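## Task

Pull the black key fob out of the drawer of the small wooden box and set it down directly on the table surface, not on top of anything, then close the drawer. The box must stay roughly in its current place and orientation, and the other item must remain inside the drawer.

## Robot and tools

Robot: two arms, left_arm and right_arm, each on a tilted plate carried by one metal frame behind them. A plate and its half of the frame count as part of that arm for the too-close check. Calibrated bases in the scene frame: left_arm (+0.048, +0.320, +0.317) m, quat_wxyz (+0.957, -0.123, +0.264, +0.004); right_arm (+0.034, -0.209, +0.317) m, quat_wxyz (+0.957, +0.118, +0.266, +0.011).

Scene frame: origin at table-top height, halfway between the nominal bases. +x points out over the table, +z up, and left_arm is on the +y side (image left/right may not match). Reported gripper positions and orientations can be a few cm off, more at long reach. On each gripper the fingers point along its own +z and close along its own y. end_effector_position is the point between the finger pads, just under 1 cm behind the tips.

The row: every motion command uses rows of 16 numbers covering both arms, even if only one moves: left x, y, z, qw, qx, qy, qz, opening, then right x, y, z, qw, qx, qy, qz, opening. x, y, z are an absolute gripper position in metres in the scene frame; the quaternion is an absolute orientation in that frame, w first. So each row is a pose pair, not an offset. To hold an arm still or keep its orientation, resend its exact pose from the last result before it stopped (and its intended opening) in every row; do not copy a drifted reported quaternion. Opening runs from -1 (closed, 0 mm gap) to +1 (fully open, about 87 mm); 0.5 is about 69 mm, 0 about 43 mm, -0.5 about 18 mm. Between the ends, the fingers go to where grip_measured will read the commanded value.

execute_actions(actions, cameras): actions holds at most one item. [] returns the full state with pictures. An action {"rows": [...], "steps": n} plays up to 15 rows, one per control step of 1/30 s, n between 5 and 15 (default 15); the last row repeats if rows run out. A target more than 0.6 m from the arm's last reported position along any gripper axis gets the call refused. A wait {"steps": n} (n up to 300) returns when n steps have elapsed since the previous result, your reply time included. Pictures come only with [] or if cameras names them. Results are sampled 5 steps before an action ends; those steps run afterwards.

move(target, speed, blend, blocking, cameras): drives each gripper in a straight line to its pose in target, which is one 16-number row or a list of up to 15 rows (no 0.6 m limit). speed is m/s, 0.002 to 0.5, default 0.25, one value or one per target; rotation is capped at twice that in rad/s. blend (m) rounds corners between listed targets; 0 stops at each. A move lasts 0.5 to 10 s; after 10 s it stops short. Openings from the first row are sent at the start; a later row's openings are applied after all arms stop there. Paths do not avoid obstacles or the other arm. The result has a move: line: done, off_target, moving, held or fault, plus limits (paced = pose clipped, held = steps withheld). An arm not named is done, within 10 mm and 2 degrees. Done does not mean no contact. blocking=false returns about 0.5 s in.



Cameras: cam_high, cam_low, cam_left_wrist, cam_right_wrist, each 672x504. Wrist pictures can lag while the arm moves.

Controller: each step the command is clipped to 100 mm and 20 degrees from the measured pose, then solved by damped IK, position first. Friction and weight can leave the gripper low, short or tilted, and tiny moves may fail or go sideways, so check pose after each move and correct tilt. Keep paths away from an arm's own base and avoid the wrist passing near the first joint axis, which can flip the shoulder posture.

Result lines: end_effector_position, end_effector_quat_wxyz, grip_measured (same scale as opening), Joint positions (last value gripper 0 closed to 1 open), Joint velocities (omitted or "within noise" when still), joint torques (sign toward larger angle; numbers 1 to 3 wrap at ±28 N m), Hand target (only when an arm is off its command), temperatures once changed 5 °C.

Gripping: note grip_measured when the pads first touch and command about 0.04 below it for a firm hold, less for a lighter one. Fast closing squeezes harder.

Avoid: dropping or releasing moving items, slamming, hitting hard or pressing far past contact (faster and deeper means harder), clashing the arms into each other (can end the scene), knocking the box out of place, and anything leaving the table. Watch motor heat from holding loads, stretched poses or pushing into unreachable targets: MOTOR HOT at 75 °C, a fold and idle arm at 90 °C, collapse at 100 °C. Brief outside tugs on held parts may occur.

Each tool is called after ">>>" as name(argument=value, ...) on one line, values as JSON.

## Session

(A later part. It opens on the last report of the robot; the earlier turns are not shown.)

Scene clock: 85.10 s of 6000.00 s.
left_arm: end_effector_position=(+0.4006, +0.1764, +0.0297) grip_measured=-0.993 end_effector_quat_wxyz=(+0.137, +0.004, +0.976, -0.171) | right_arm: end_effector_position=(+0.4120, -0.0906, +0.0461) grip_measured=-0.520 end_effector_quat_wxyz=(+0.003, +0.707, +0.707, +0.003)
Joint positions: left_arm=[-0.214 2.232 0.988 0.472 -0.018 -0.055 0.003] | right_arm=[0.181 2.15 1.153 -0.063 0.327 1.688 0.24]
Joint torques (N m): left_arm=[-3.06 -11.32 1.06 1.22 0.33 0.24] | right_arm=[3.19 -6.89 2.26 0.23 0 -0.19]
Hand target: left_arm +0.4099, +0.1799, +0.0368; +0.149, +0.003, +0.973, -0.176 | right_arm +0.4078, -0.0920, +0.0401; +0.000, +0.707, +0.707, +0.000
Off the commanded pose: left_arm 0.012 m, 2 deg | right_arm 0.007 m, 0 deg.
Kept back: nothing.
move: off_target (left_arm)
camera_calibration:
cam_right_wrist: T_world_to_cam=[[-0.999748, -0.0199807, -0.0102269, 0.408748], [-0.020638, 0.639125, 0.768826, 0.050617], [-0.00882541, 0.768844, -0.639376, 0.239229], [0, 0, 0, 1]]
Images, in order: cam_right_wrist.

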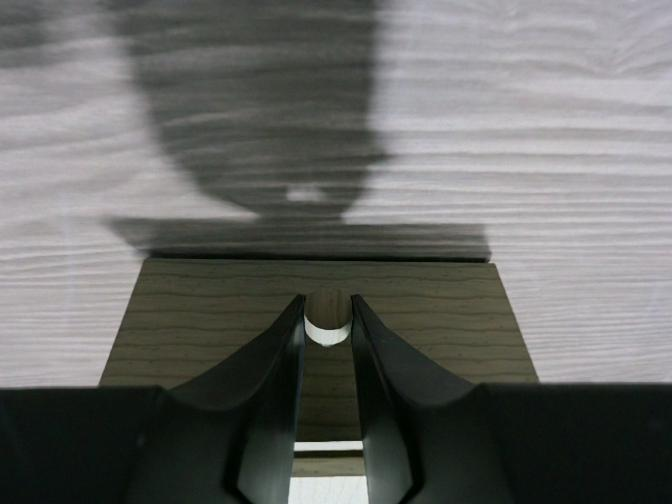

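>>> move(target=[0.410,0.18,0.037,0.1487,0.0025,0.9731,-0.1761,-1, 0.411,-0.112,0.042,0,0.707,0.707,0,-0.72], speed=0.04, cameras=["cam_right_wrist", "cam_high", "cam_low"])

Scene clock: 86.10 s of 6000.00 s.
left_arm: end_effector_position=(+0.4006, +0.1764, +0.0297) grip_measured=-0.993 end_effector_quat_wxyz=(+0.137, +0.004, +0.976, -0.171) | right_arm: end_effector_position=(+0.4118, -0.0925, +0.0446) grip_measured=-0.520 end_effector_quat_wxyz=(-0.017, +0.706, +0.708, +0.019)
Joint positions: left_arm=[-0.214 2.232 0.988 0.472 -0.018 -0.055 0.003] | right_arm=[0.15 2.15 1.149 -0.051 0.259 1.656 0.24]
Joint torques (N m): left_arm=[-3.07 -11.34 1.09 1.22 0.32 0.25] | right_arm=[1.4 -9.16 1.58 0.02 0.43 -0.3]
Hand target: left_arm +0.4099, +0.1799, +0.0368; +0.149, +0.003, +0.973, -0.176 | right_arm +0.4108, -0.1117, +0.0420; -0.001, +0.707, +0.707, +0.000
Off the commanded pose: left_arm 0.012 m, 2 deg | right_arm 0.020 m, 3 deg.
Kept back: nothing.
move: off_target (left_arm, right_arm)
camera_calibration:
cam_right_wrist: T_world_to_cam=[[-0.999704, -0.0235907, -0.00590145, 0.407951], [-0.0188283, 0.597311, 0.801788, 0.046894], [-0.0153898, 0.801662, -0.597579, 0.243586], [0, 0, 0, 1]]
Images, in order: cam_high, cam_low, cam_right_wrist.

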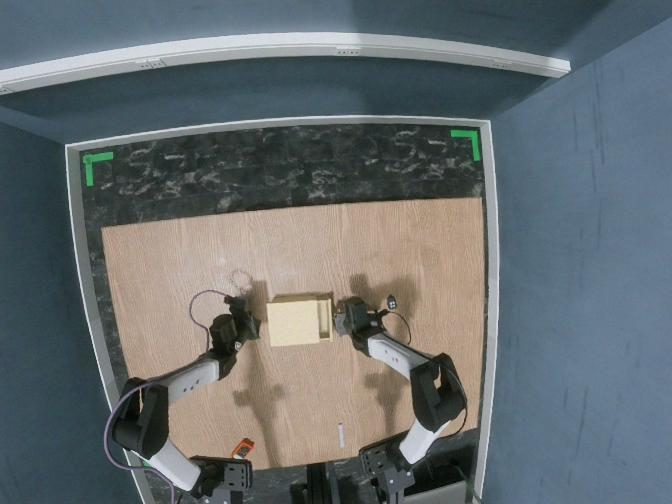

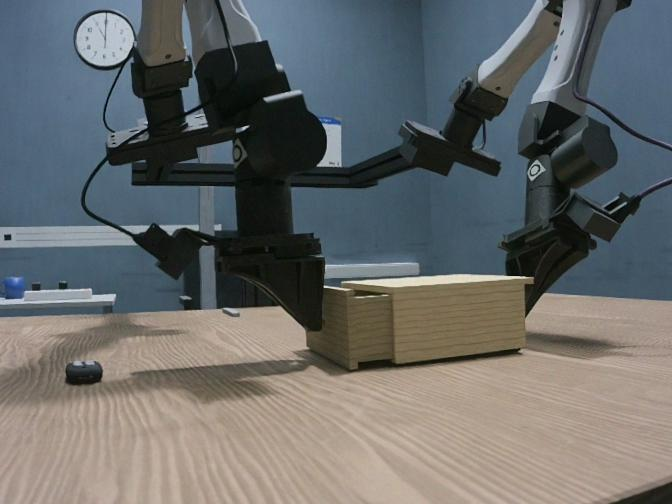

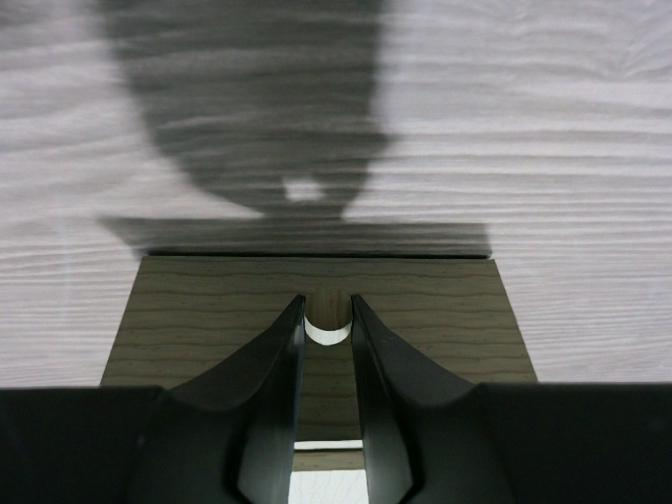

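>>> move(target=[0.410,0.18,0.037,0.1487,0.0025,0.9731,-0.1761,-1, 0.411,-0.135,0.042,0,0.707,0.707,0,-0.8], speed=0.04, cameras=["cam_right_wrist", "cam_high"])

Scene clock: 87.17 s of 6000.00 s.
left_arm: end_effector_position=(+0.4006, +0.1764, +0.0297) grip_measured=-0.993 end_effector_quat_wxyz=(+0.137, +0.004, +0.976, -0.171) | right_arm: end_effector_position=(+0.4086, -0.1046, +0.0406) grip_measured=-0.520 end_effector_quat_wxyz=(-0.032, +0.704, +0.709, +0.030)
Joint positions: left_arm=[-0.214 2.232 0.988 0.472 -0.018 -0.055 0.003] | right_arm=[0.1 2.147 1.132 -0.03 0.197 1.609 0.24]
Joint torques (N m): left_arm=[-3.07 -11.33 1.09 1.23 0.31 0.24] | right_arm=[0.35 -11.03 0.83 -0.07 0.74 -0.32]
Hand target: left_arm +0.4099, +0.1799, +0.0368; +0.149, +0.003, +0.973, -0.176 | right_arm +0.4105, -0.1341, +0.0418; -0.001, +0.707, +0.707, +0.000
Off the commanded pose: left_arm 0.012 m, 2 deg | right_arm 0.031 m, 5 deg.
Kept back: nothing.
move: off_target (left_arm, right_arm)
camera_calibration:
cam_right_wrist: T_world_to_cam=[[-0.999613, -0.0277764, -0.00158249, 0.403779], [-0.0170814, 0.567835, 0.822965, 0.0526576], [-0.0219604, 0.822673, -0.56809, 0.254517], [0, 0, 0, 1]]
Images, in order: cam_high, cam_right_wrist.

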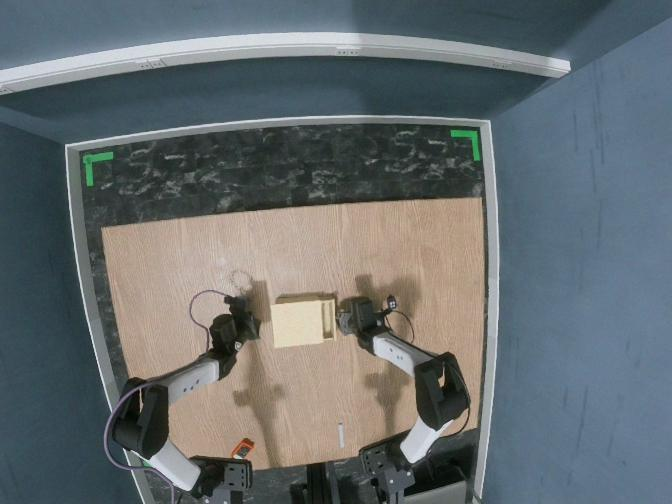

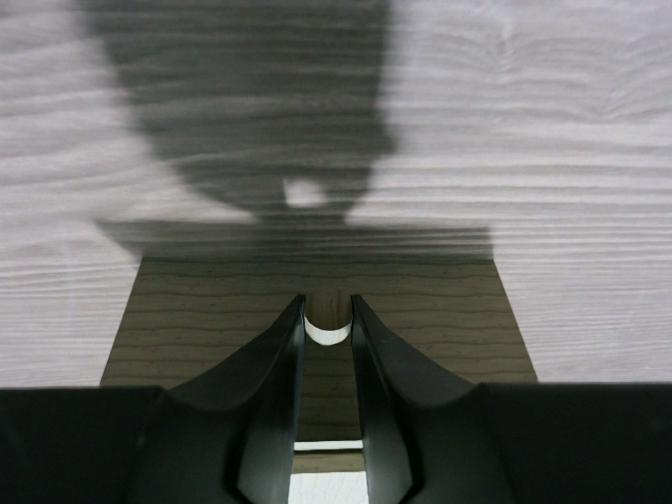

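>>> move(target=[0.410,0.18,0.037,0.1487,0.0025,0.9731,-0.1761,-1, 0.412,-0.156,0.047,0,0.707,0.707,0,-0.8], speed=0.04, cameras=["cam_right_wrist", "cam_high","cam_low"])

Scene clock: 88.97 s of 6000.00 s.
left_arm: end_effector_position=(+0.4006, +0.1764, +0.0297) grip_measured=-0.993 end_effector_quat_wxyz=(+0.137, +0.004, +0.976, -0.171) | right_arm: end_effector_position=(+0.4074, -0.1282, +0.0412) grip_measured=-0.520 end_effector_quat_wxyz=(-0.029, +0.702, +0.711, +0.026)
Joint positions: left_arm=[-0.214 2.232 0.988 0.472 -0.018 -0.055 0.003] | right_arm=[0.045 2.12 1.111 -0.029 0.18 1.556 0.24]
Joint torques (N m): left_arm=[-3.11 -11.32 1.1 1.22 0.33 0.25] | right_arm=[0.39 -11.56 1.29 -0.16 0.63 -0.31]
Hand target: left_arm +0.4099, +0.1799, +0.0368; +0.149, +0.003, +0.973, -0.176 | right_arm +0.4116, -0.1551, +0.0466; -0.001, +0.707, +0.707, +0.000
Off the commanded pose: left_arm 0.012 m, 2 deg | right_arm 0.029 m, 5 deg.
Kept back: nothing.
move: off_target (left_arm, right_arm)
camera_calibration:
cam_right_wrist: T_world_to_cam=[[-0.999447, -0.0332429, -0.000595856, 0.401215], [-0.0196544, 0.576264, 0.817027, 0.0679154], [-0.026817, 0.816587, -0.576599, 0.275798], [0, 0, 0, 1]]
Images, in order: cam_high, cam_low, cam_right_wrist.

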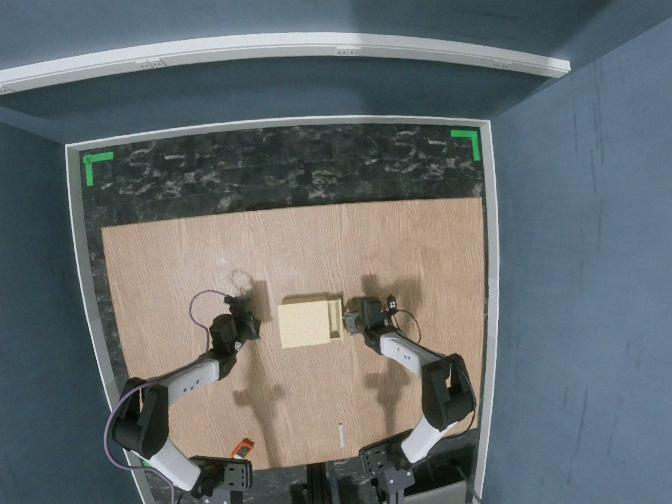

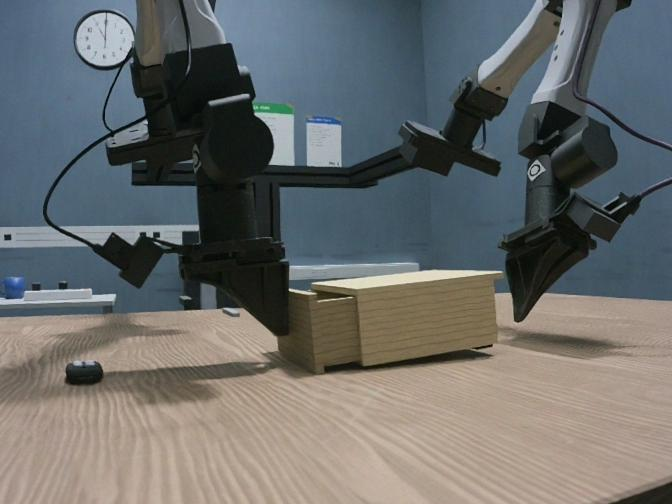

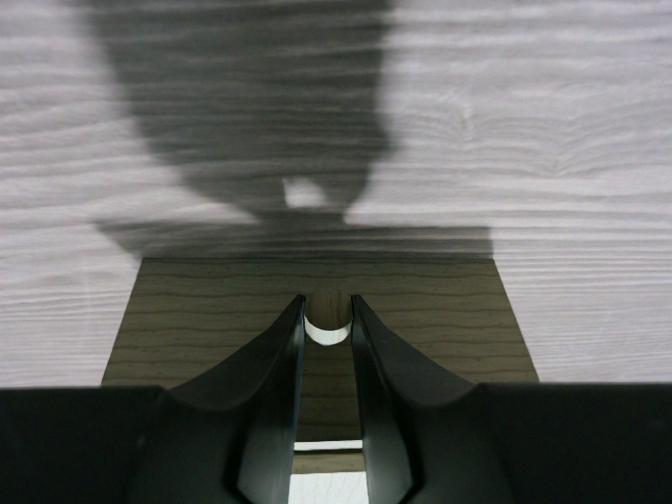

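>>> zoom_image(camera="cam_low", region=[260, 255, 520, 385])

>>> zoom_image(camera="cam_high", region=[260, 280, 370, 360])

Scaled by 1.938 from the camera's 672x504 image, which has a finer 960x720 frame.

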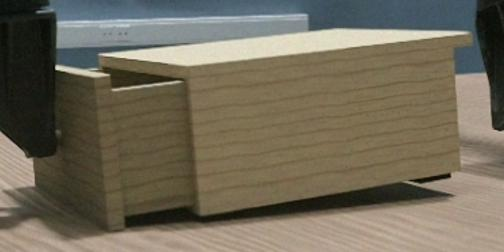

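Scaled by 4.582 from the camera's 672x504 image, which has a finer 960x720 frame.

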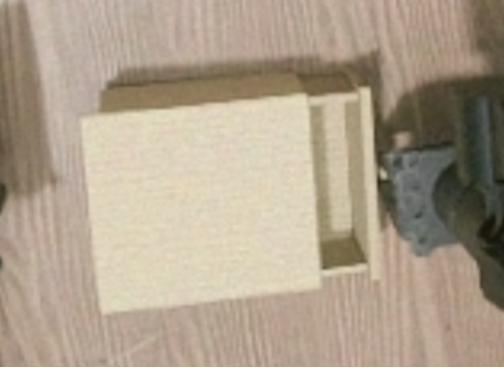

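>>> move(target=[0.410,0.18,0.037,0.1487,0.0025,0.9731,-0.1761,-1, 0.410,-0.125,0.046,0,0.707,0.707,0,-0.8], speed=0.03, cameras=["cam_right_wrist", "cam_high","cam_low"])

>>> zoom_image(camera="cam_low", region=[260, 255, 520, 385])

Scene clock: 90.93 s of 6000.00 s.
left_arm: end_effector_position=(+0.4006, +0.1764, +0.0297) grip_measured=-0.993 end_effector_quat_wxyz=(+0.137, +0.004, +0.976, -0.171) | right_arm: end_effector_position=(+0.4073, -0.1265, +0.0415) grip_measured=-0.520 end_effector_quat_wxyz=(-0.004, +0.705, +0.709, +0.003)
Joint positions: left_arm=[-0.214 2.232 0.988 0.472 -0.018 -0.055 0.003] | right_arm=[0.082 2.12 1.111 -0.036 0.267 1.596 0.24]
Joint torques (N m): left_arm=[-3.06 -11.3 1.07 1.22 0.32 0.24] | right_arm=[4.53 -9.11 2.58 -0.06 0.21 0.05]
Hand target: left_arm +0.4099, +0.1799, +0.0368; +0.149, +0.003, +0.973, -0.176 | right_arm +0.4100, -0.1250, +0.0460; +0.000, +0.707, +0.707, +0.000
Off the commanded pose: left_arm 0.012 m, 2 deg | right_arm 0.005 m, 1 deg.
Kept back: nothing.
move: off_target (left_arm)
camera_calibration:
cam_right_wrist: T_world_to_cam=[[-0.999661, -0.0260208, 0.000405479, 0.402076], [-0.0160967, 0.630491, 0.77603, 0.0737972], [-0.0204486, 0.77576, -0.630696, 0.26912], [0, 0, 0, 1]]
Images, in order: cam_high, cam_low, cam_right_wrist.

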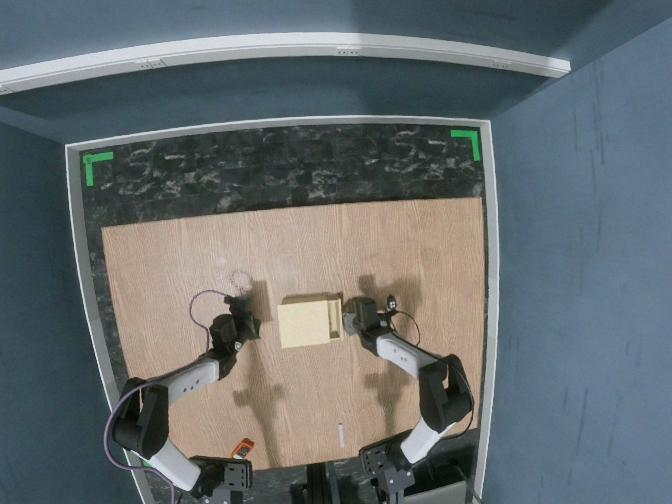

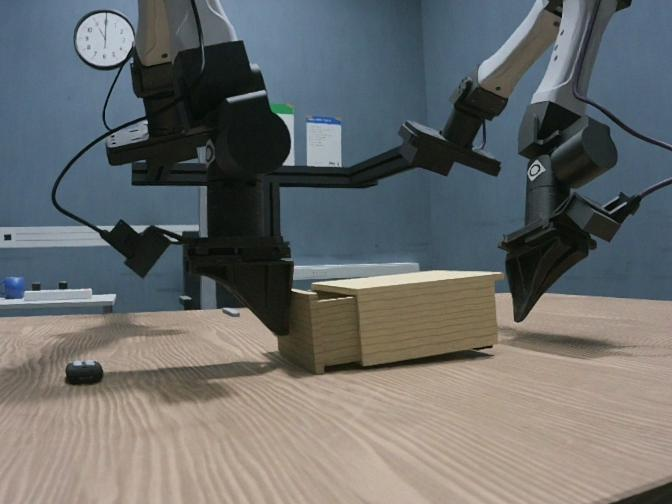

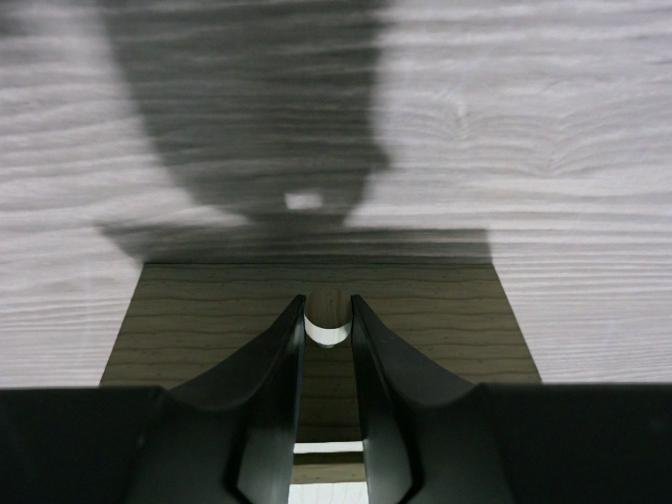

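Scaled by 1.938 from the camera's 672x504 image, which has a finer 960x720 frame.

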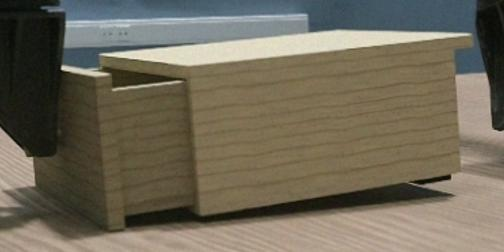

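>>> move(target=[0.410,0.18,0.037,0.1487,0.0025,0.9731,-0.1761,-1, 0.410,-0.125,0.056,0,0.707,0.707,0,-0.8], speed=0.03, cameras=["cam_low"])

>>> zoom_image(camera="cam_low", region=[260, 255, 520, 385])

Scene clock: 91.87 s of 6000.00 s.
left_arm: end_effector_position=(+0.4006, +0.1764, +0.0297) grip_measured=-0.993 end_effector_quat_wxyz=(+0.137, +0.004, +0.976, -0.171) | right_arm: end_effector_position=(+0.4075, -0.1243, +0.0456) grip_measured=-0.520 end_effector_quat_wxyz=(-0.005, +0.705, +0.709, +0.001)
Joint positions: left_arm=[-0.214 2.232 0.988 0.472 -0.018 -0.055 0.003] | right_arm=[0.091 2.108 1.111 -0.053 0.272 1.605 0.24]
Joint torques (N m): left_arm=[-3.04 -11.32 1.11 1.24 0.32 0.24] | right_arm=[4.31 -10.97 1.21 -0.09 0.21 -0.01]
Hand target: left_arm +0.4099, +0.1799, +0.0368; +0.149, +0.003, +0.973, -0.176 | right_arm +0.4099, -0.1248, +0.0556; +0.000, +0.707, +0.707, +0.000
Off the commanded pose: left_arm 0.012 m, 2 deg | right_arm 0.011 m, 1 deg.
Kept back: nothing.
move: off_target (left_arm, right_arm)
Images, in order: cam_low.

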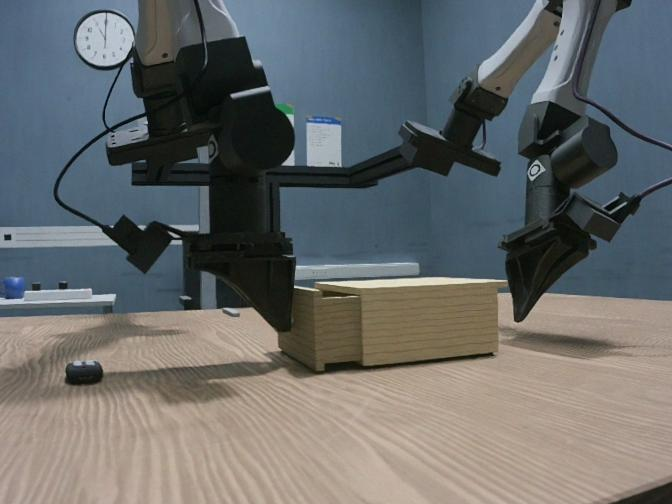

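Scaled by 1.938 from the camera's 672x504 image, which has a finer 960x720 frame.

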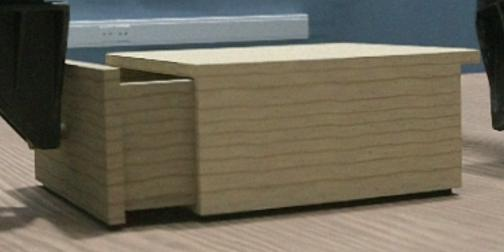

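>>> move(target=[[0.420,0.135,0.040,0.1487,0.0025,0.9731,-0.1761,-1, 0.410,-0.124,0.051,0,0.707,0.707,0,-0.8],[0.420,0.095,0.040,0.1487,0.0025,0.9731,-0.1761,-1, 0.410,-0.120,0.051,0,0.707,0.707,0,-0.8]], speed=[0.08,0.03], cameras=["cam_low","cam_high","cam_left_wrist"])

Scene clock: 94.63 s of 6000.00 s.
left_arm: end_effector_position=(+0.4271, +0.1069, +0.0428) grip_measured=-0.993 end_effector_quat_wxyz=(+0.158, +0.001, +0.973, -0.167) | right_arm: end_effector_position=(+0.4077, -0.1241, +0.0458) grip_measured=-0.520 end_effector_quat_wxyz=(-0.001, +0.706, +0.708, -0.002)
Joint positions: left_arm=[-0.384 2.3 1.149 0.413 -0.154 -0.166 0.003] | right_arm=[0.097 2.108 1.111 -0.053 0.285 1.612 0.24]
Joint torques (N m): left_arm=[-6.74 -7.86 3.6 1.23 0.24 0] | right_arm=[4.86 -9.22 2.3 0 0.12 0.02]
Motor temperatures (°C): left_arm=[28 50 37 30 25 27 23] | right_arm=[27 38 31 30 28 29 29]
Heat: left arm: 50 °C; right arm: 38 °C.
Hand target: left_arm +0.4199, +0.0953, +0.0404; +0.149, +0.003, +0.973, -0.176 | right_arm +0.4098, -0.1200, +0.0509; +0.000, +0.707, +0.707, +0.000
Off the commanded pose: left_arm 0.014 m, 1 deg | right_arm 0.007 m, 0 deg.
Kept back: nothing.
move: off_target (left_arm)
camera_calibration:
cam_left_wrist: T_world_to_cam=[[-0.0533305, -0.948042, 0.313642, 0.108751], [-0.858635, 0.203889, 0.470293, 0.349502], [-0.509806, -0.244223, -0.824896, 0.420047], [0, 0, 0, 1]]
Images, in order: cam_high, cam_low, cam_left_wrist.

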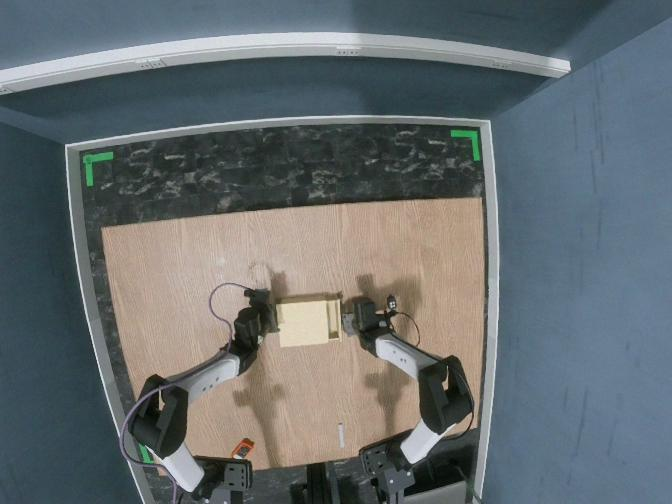

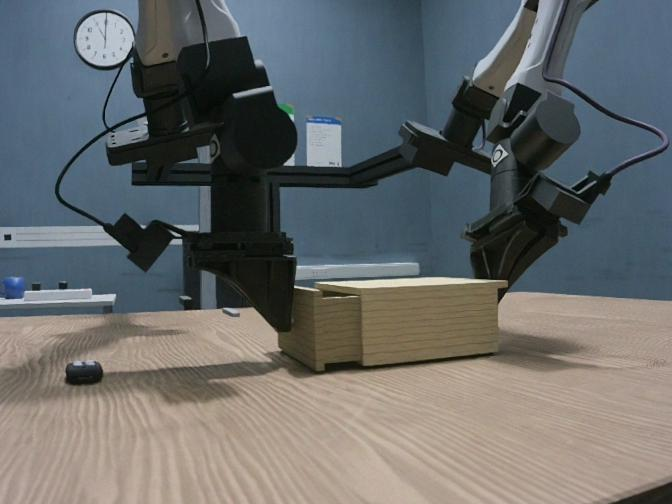

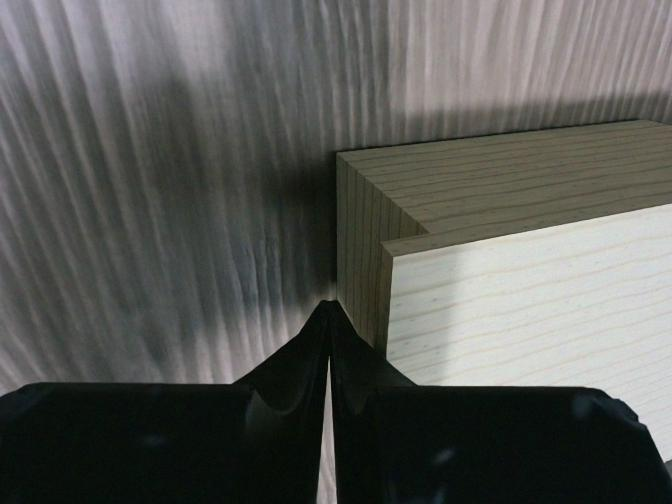

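>>> move(target=[[0.416,0.090,0.036,0.1487,0.0025,0.9731,-0.1761,-1, 0.410,-0.10,0.051,0,0.707,0.707,0,-0.9],[0.416,0.090,0.036,0.1487,0.0025,0.9731,-0.1761,-1, 0.422,-0.10,0.051,0,0.707,0.707,0,-0.9],[0.416,0.090,0.036,0.1487,0.0025,0.9731,-0.1761,-1, 0.398,-0.10,0.051,0,0.707,0.707,0,-0.9],[0.416,0.090,0.036,0.1487,0.0025,0.9731,-0.1761,-1, 0.410,-0.10,0.060,0,0.707,0.707,0,-0.9]], speed=[0.03,0.05,0.05,0.04], cameras=["cam_low","cam_high","cam_right_wrist"])

Scene clock: 96.93 s of 6000.00 s.
left_arm: end_effector_position=(+0.4218, +0.1079, +0.0367) grip_measured=-0.993 end_effector_quat_wxyz=(+0.153, +0.000, +0.976, -0.155) | right_arm: end_effector_position=(+0.4097, -0.1218, +0.0463) grip_measured=-0.520 end_effector_quat_wxyz=(+0.027, +0.714, +0.699, -0.022)
Joint positions: left_arm=[-0.389 2.319 1.153 0.413 -0.182 -0.171 0.003] | right_arm=[0.135 2.114 1.115 -0.056 0.372 1.67 0.24]
Joint torques (N m): left_arm=[-7.17 -7.77 3.38 1.39 0.4 -0.03] | right_arm=[6.71 -10.04 2.56 -0.25 -0.41 -0.05]
Hand target: left_arm +0.4155, +0.0905, +0.0366; +0.148, +0.003, +0.973, -0.176 | right_arm +0.4096, -0.1006, +0.0596; +0.000, +0.707, +0.707, +0.000
Off the commanded pose: left_arm 0.019 m, 3 deg | right_arm 0.026 m, 4 deg.
Kept back: nothing.
move: off_target (left_arm, right_arm)
camera_calibration:
cam_right_wrist: T_world_to_cam=[[-0.999969, 0.000548581, -0.00790736, 0.408359], [-0.00534987, 0.689387, 0.724374, 0.0722961], [0.0058486, 0.724393, -0.689362, 0.254186], [0, 0, 0, 1]]
Images, in order: cam_high, cam_low, cam_right_wrist.

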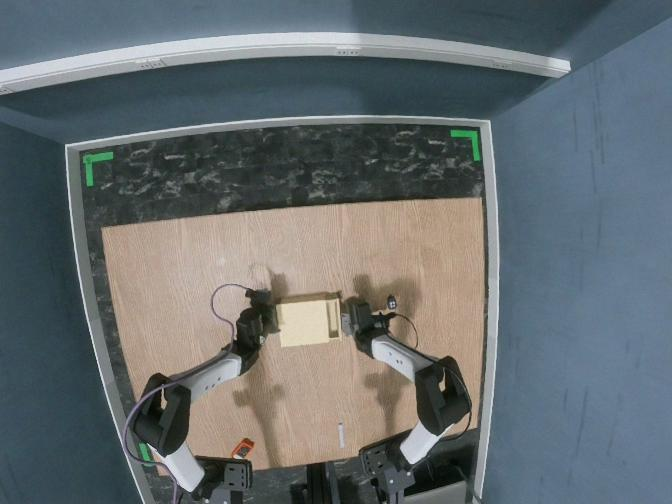

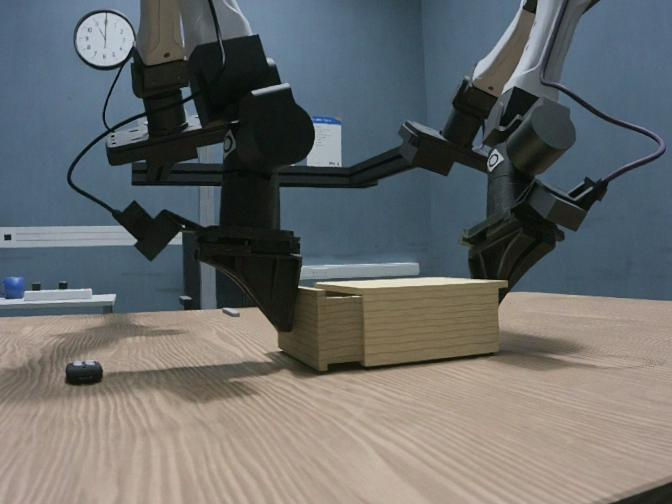

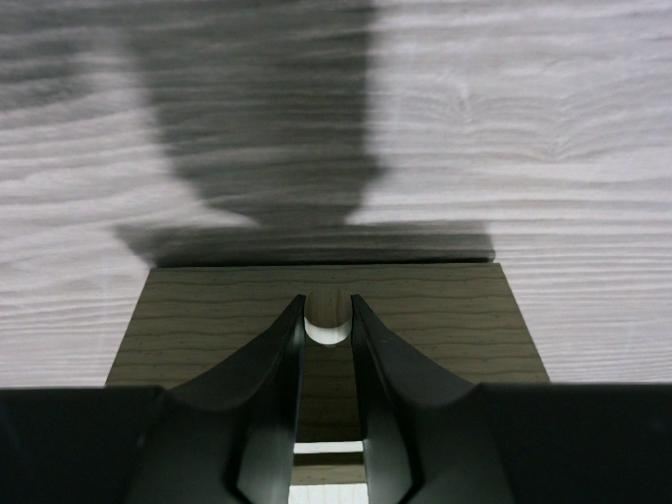

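>>> move(target=[[0.412,0.070,0.036,0.1487,0.0025,0.9731,-0.1761,-1, 0.408,-0.085,0.053,0,0.707,0.707,0,-1],[0.412,0.058,0.036,0.1487,0.0025,0.9731,-0.1761,-1, 0.408,-0.073,0.053,0,0.707,0.707,0,-1]], speed=[0.03,0.02], cameras=["cam_low","cam_high","cam_right_wrist"])

Scene clock: 99.43 s of 6000.00 s.
left_arm: end_effector_position=(+0.4228, +0.1081, +0.0342) grip_measured=-0.993 end_effector_quat_wxyz=(+0.156, +0.000, +0.982, -0.106) | right_arm: end_effector_position=(+0.4101, -0.1156, +0.0489) grip_measured=-0.520 end_effector_quat_wxyz=(+0.045, +0.718, +0.694, -0.040)
Joint positions: left_arm=[-0.427 2.341 1.191 0.377 -0.306 -0.185 0.003] | right_arm=[0.178 2.122 1.133 -0.089 0.445 1.725 0.24]
Joint torques (N m): left_arm=[-10.26 -6.53 4.27 1.54 1.06 -0.38] | right_arm=[8.92 -6.9 4.19 0.01 -0.79 -0.03]
Hand target: left_arm +0.4094, +0.0617, +0.0399; +0.146, +0.004, +0.974, -0.174 | right_arm +0.4065, -0.0749, +0.0551; +0.001, +0.707, +0.707, -0.001
Off the commanded pose: left_arm 0.051 m, 8 deg | right_arm 0.043 m, 7 deg.
Kept back: nothing.
move: off_target (left_arm, right_arm)
camera_calibration:
cam_right_wrist: T_world_to_cam=[[-0.999895, 0.0121582, -0.00793409, 0.410122], [0.00338371, 0.726616, 0.687036, 0.0687201], [0.0141182, 0.686937, -0.72658, 0.2456], [0, 0, 0, 1]]
Images, in order: cam_high, cam_low, cam_right_wrist.

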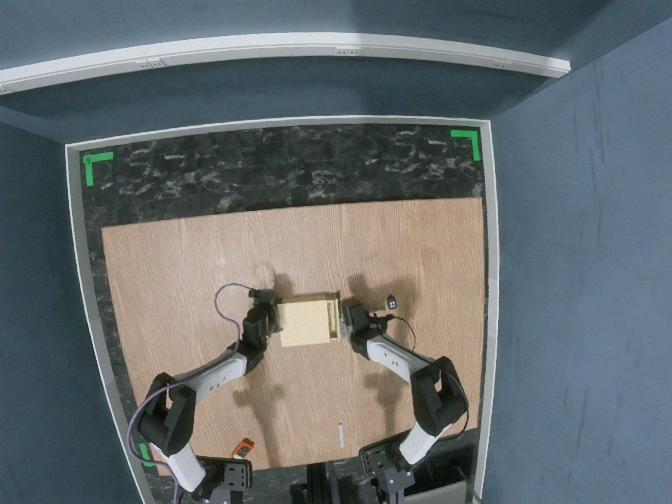

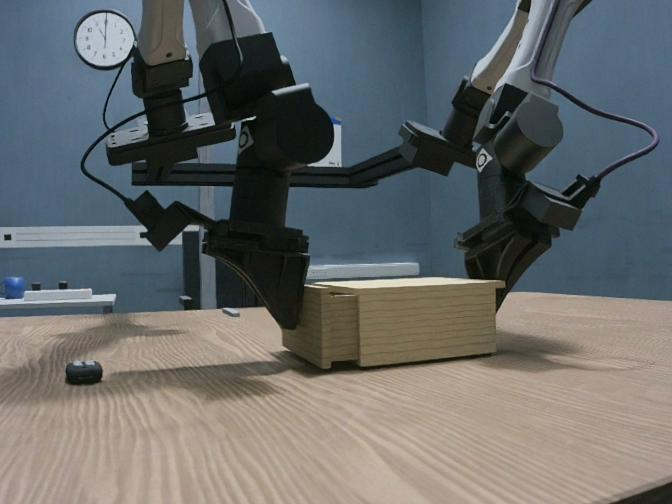

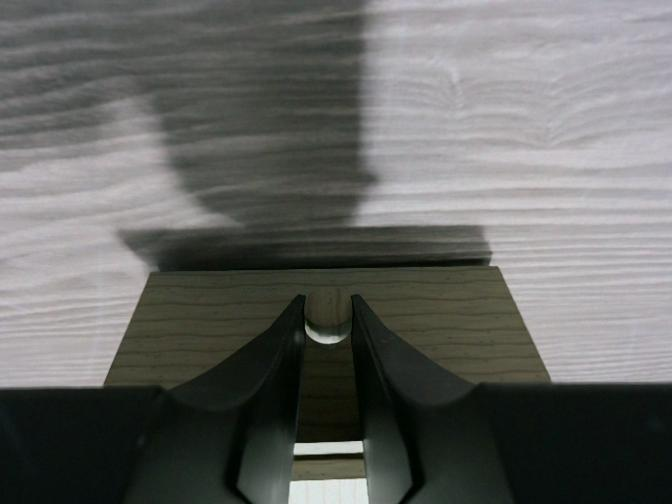

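>>> move(target=[0.410,0.055,0.036,0.1487,0.0025,0.9731,-0.1761,-1, 0.408,-0.062,0.053,0,0.707,0.707,0,-1], speed=0.015, cameras=["cam_low","cam_high","cam_right_wrist"])

>>> zoom_image(camera="cam_low", region=[260, 255, 520, 385])

Scene clock: 100.90 s of 6000.00 s.
left_arm: end_effector_position=(+0.4202, +0.1024, +0.0343) grip_measured=-0.993 end_effector_quat_wxyz=(+0.155, -0.002, +0.982, -0.109) | right_arm: end_effector_position=(+0.4068, -0.1062, +0.0486) grip_measured=-0.520 end_effector_quat_wxyz=(+0.044, +0.717, +0.694, -0.046)
Joint positions: left_arm=[-0.438 2.349 1.194 0.379 -0.309 -0.198 0.003] | right_arm=[0.204 2.137 1.147 -0.111 0.462 1.753 0.24]
Joint torques (N m): left_arm=[-10 -6.6 4.36 1.54 0.97 -0.33] | right_arm=[9.11 -6.82 4.53 0.14 -0.87 -0.08]
Hand target: left_arm +0.4079, +0.0583, +0.0397; +0.147, +0.003, +0.974, -0.174 | right_arm +0.4064, -0.0639, +0.0555; +0.000, +0.707, +0.708, -0.001
Off the commanded pose: left_arm 0.049 m, 8 deg | right_arm 0.044 m, 8 deg.
Kept back: nothing.
move: off_target (left_arm, right_arm)
camera_calibration:
cam_right_wrist: T_world_to_cam=[[-0.999939, 0.0108326, 0.00216294, 0.406074], [0.00939497, 0.731, 0.682313, 0.0604003], [0.00581008, 0.682291, -0.731057, 0.242098], [0, 0, 0, 1]]
Images, in order: cam_high, cam_low, cam_right_wrist.

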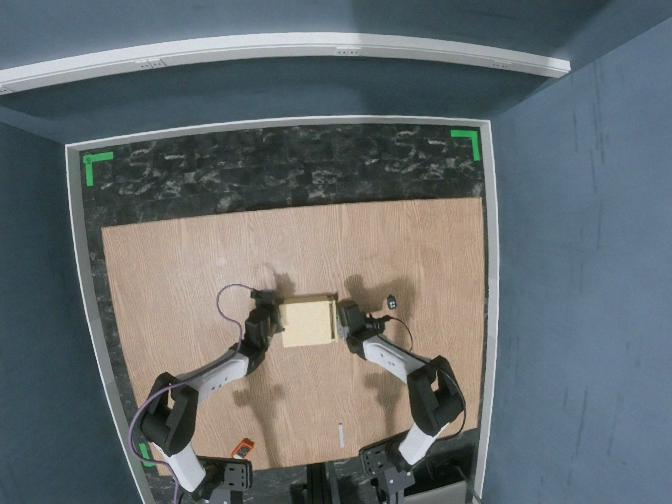

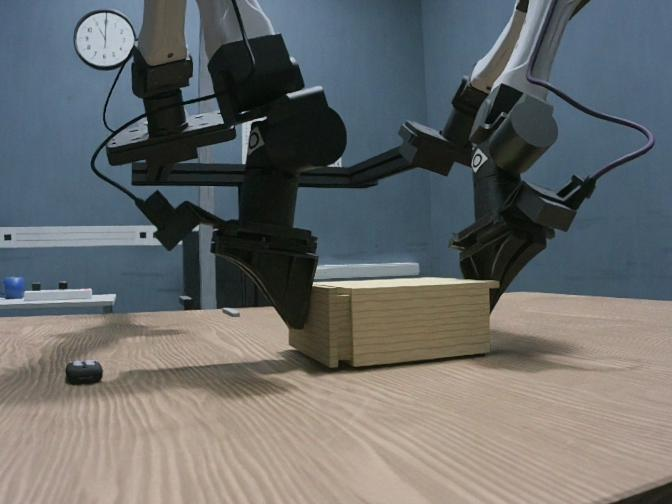

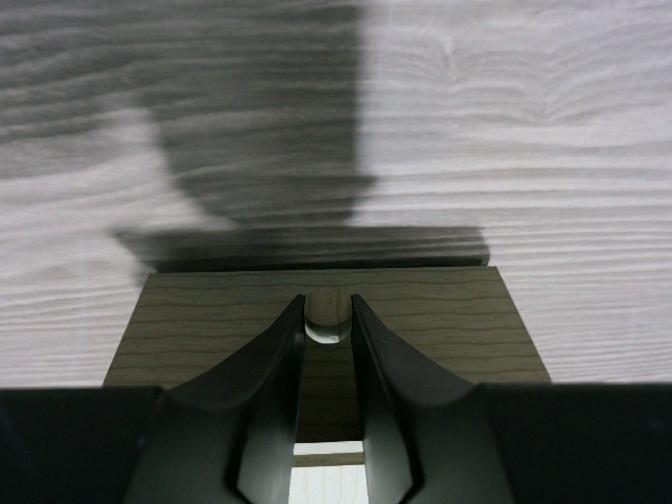

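Scaled by 1.938 from the camera's 672x504 image, which has a finer 960x720 frame.

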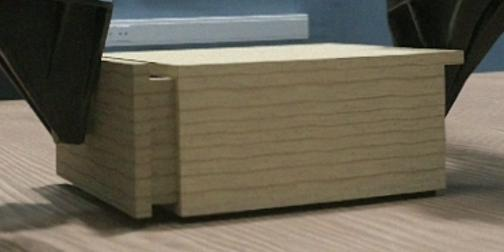

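>>> move(target=[0.410,0.062,0.036,0.1487,0.0025,0.9731,-0.1761,-1, 0.411,-0.049,0.053,0,0.707,0.707,0,-1], speed=0.015, cameras=["cam_low","cam_high","cam_right_wrist"])

>>> zoom_image(camera="cam_low", region=[260, 255, 520, 385])

Scene clock: 102.40 s of 6000.00 s.
left_arm: end_effector_position=(+0.4201, +0.1024, +0.0342) grip_measured=-0.993 end_effector_quat_wxyz=(+0.155, -0.002, +0.982, -0.109) | right_arm: end_effector_position=(+0.4071, -0.0932, +0.0485) grip_measured=-0.521 end_effector_quat_wxyz=(+0.040, +0.716, +0.696, -0.048)
Joint positions: left_arm=[-0.438 2.349 1.194 0.378 -0.309 -0.198 0.003] | right_arm=[0.233 2.16 1.181 -0.145 0.47 1.784 0.24]
Joint torques (N m): left_arm=[-8.75 -7.36 3.22 1.62 1.06 -0.22] | right_arm=[9.52 -6.98 4.81 0.21 -0.81 -0.12]
Hand target: left_arm +0.4085, +0.0646, +0.0390; +0.147, +0.003, +0.974, -0.174 | right_arm +0.4092, -0.0509, +0.0557; +0.000, +0.707, +0.708, -0.001
Off the commanded pose: left_arm 0.042 m, 8 deg | right_arm 0.045 m, 7 deg.
Kept back: nothing.
move: off_target (left_arm, right_arm)
camera_calibration:
cam_right_wrist: T_world_to_cam=[[-0.999898, 0.00847881, 0.0114841, 0.405562], [0.0140424, 0.728854, 0.684525, 0.0487561], [-0.00256629, 0.684617, -0.728899, 0.236654], [0, 0, 0, 1]]
Images, in order: cam_high, cam_low, cam_right_wrist.

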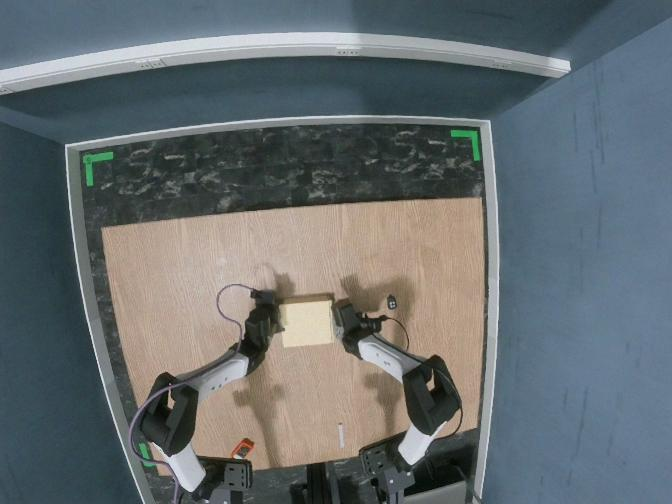

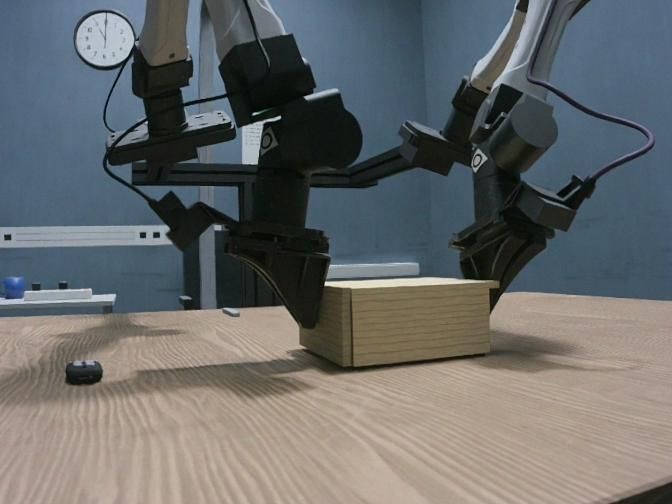

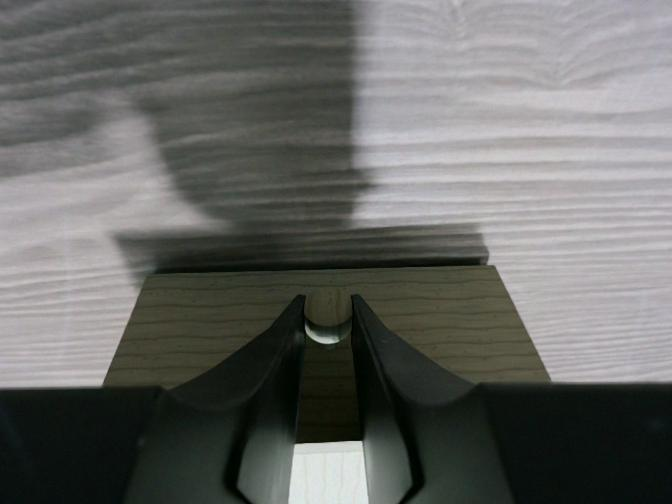

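Scaled by 1.938 from the camera's 672x504 image, which has a finer 960x720 frame.

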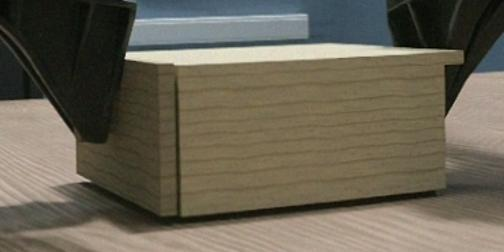

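>>> move(target=[0.410,0.066,0.036,0.1487,0.0025,0.9731,-0.1761,-1, 0.412,-0.040,0.052,0,0.707,0.707,0,-1], speed=0.015, cameras=["cam_low","cam_high","cam_right_wrist"])

>>> zoom_image(camera="cam_low", region=[260, 255, 520, 385])

>>> zoom_image(camera="cam_high", region=[260, 280, 370, 360])

Scene clock: 103.67 s of 6000.00 s.
left_arm: end_effector_position=(+0.4201, +0.1025, +0.0342) grip_measured=-0.993 end_effector_quat_wxyz=(+0.155, -0.001, +0.982, -0.109) | right_arm: end_effector_position=(+0.4073, -0.0908, +0.0485) grip_measured=-0.522 end_effector_quat_wxyz=(+0.040, +0.719, +0.692, -0.054)
Joint positions: left_arm=[-0.438 2.349 1.194 0.378 -0.309 -0.197 0.003] | right_arm=[0.242 2.168 1.197 -0.169 0.48 1.807 0.239]
Joint torques (N m): left_arm=[-8.06 -7.73 2.58 1.66 1.12 -0.18] | right_arm=[10.44 -6.26 5.35 0.26 -0.84 -0.18]
Hand target: left_arm +0.4089, +0.0682, +0.0387; +0.147, +0.003, +0.974, -0.173 | right_arm +0.4097, -0.0425, +0.0556; +0.000, +0.706, +0.708, -0.001
Off the commanded pose: left_arm 0.038 m, 8 deg | right_arm 0.051 m, 8 deg.
Kept back: nothing.
move: off_target (left_arm, right_arm)
camera_calibration:
cam_right_wrist: T_world_to_cam=[[-0.99965, 0.018703, 0.0187113, 0.406205], [0.0264351, 0.734197, 0.678422, 0.0427186], [-0.00104919, 0.678679, -0.734434, 0.234167], [0, 0, 0, 1]]
Images, in order: cam_high, cam_low, cam_right_wrist.

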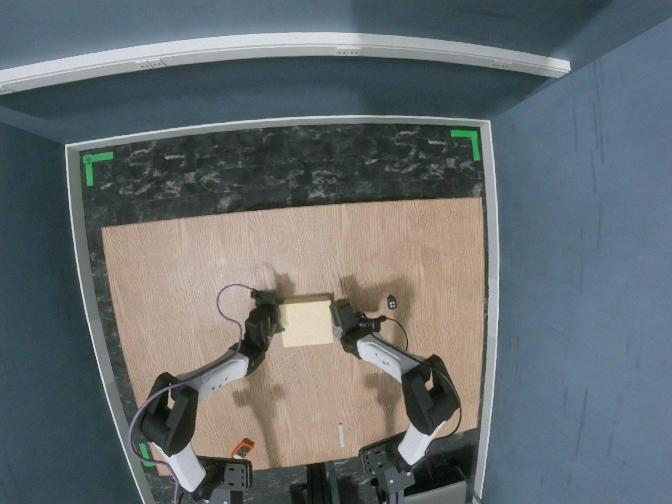

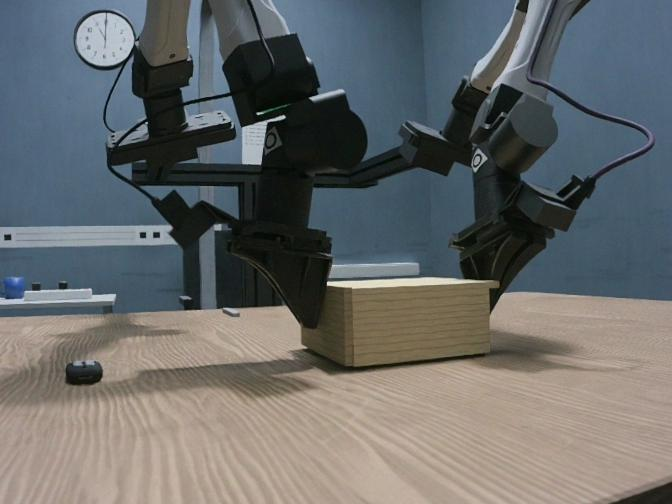

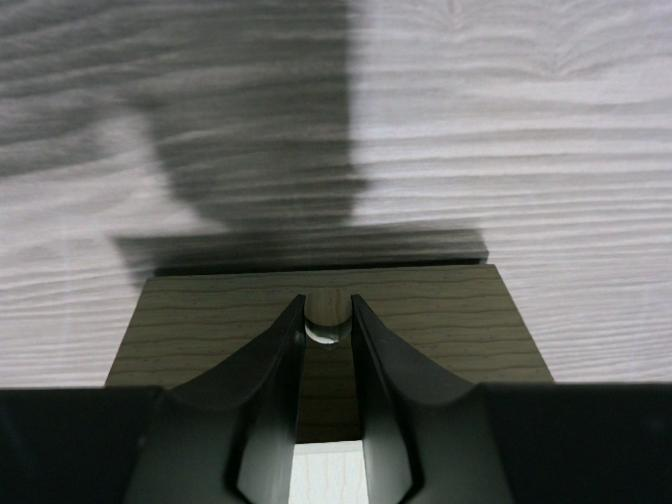

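Scaled by 1.938 from the camera's 672x504 image, which has a finer 960x720 frame.

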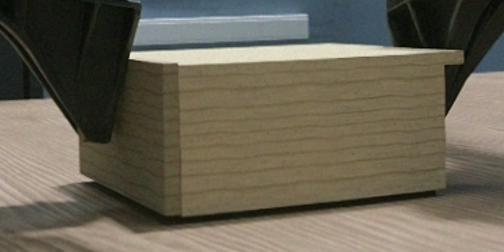

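Scaled by 4.582 from the camera's 672x504 image, which has a finer 960x720 frame.

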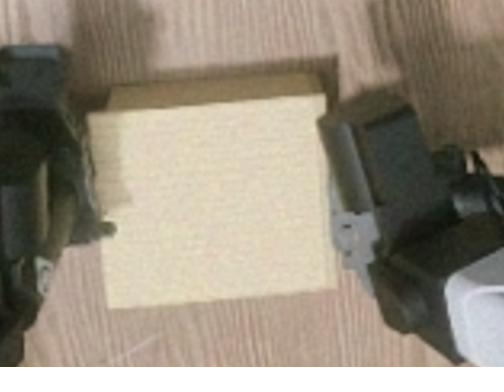

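>>> move(target=[[0.414,0.090,0.036,0.1487,0.0025,0.9731,-0.1761,-1, 0.408,-0.078,0.050,0,0.707,0.707,0,-0.8],[0.414,0.125,0.038,0.1487,0.0025,0.9731,-0.1761,-1, 0.408,-0.078,0.050,0,0.707,0.707,0,-0.8]], speed=0.05, cameras=["cam_low","cam_high"])

>>> zoom_image(camera="cam_low", region=[260, 255, 520, 385])

>>> zoom_image(camera="cam_high", region=[260, 280, 370, 360])

Scene clock: 105.97 s of 6000.00 s.
left_arm: end_effector_position=(+0.4030, +0.1220, +0.0305) grip_measured=-0.993 end_effector_quat_wxyz=(+0.135, +0.005, +0.976, -0.168) | right_arm: end_effector_position=(+0.4061, -0.0918, +0.0461) grip_measured=-0.522 end_effector_quat_wxyz=(+0.025, +0.710, +0.703, -0.033)
Joint positions: left_arm=[-0.348 2.31 1.089 0.44 -0.121 -0.148 0.003] | right_arm=[0.216 2.16 1.167 -0.113 0.421 1.743 0.239]
Joint torques (N m): left_arm=[-3.89 -11.56 1.44 1.35 0.29 0.24] | right_arm=[4.37 -8.94 1.51 0.31 -0.68 -0.37]
Hand target: left_arm +0.4139, +0.1249, +0.0378; +0.149, +0.003, +0.973, -0.176 | right_arm +0.4080, -0.0783, +0.0506; +0.001, +0.707, +0.707, -0.001
Off the commanded pose: left_arm 0.014 m, 2 deg | right_arm 0.015 m, 5 deg.
Kept back: nothing.
move: off_target (left_arm, right_arm)
Images, in order: cam_high, cam_low.

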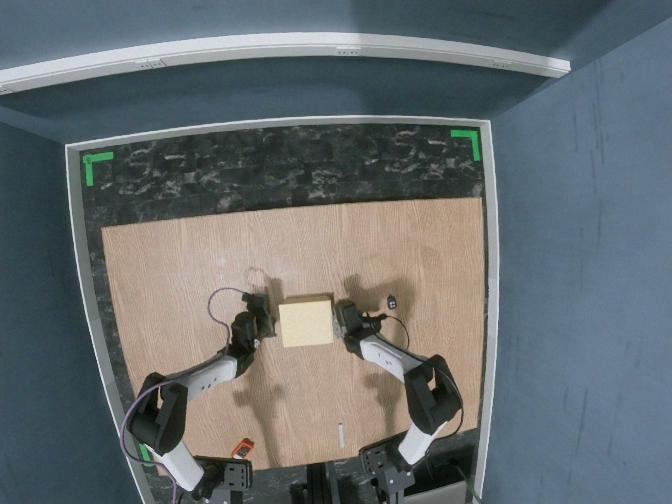

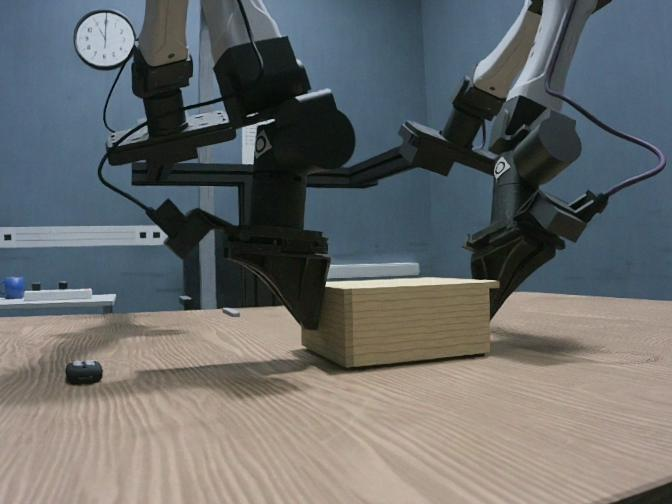

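Scaled by 1.938 from the camera's 672x504 image, which has a finer 960x720 frame.

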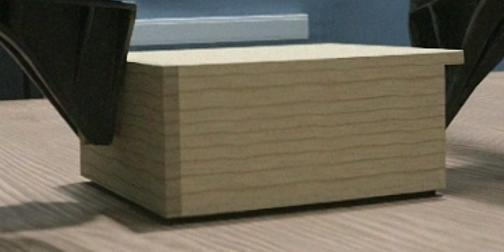

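Scaled by 4.582 from the camera's 672x504 image, which has a finer 960x720 frame.

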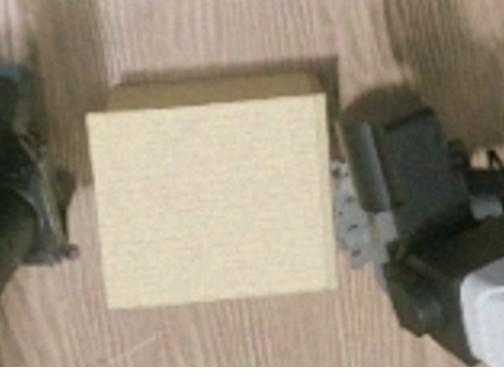

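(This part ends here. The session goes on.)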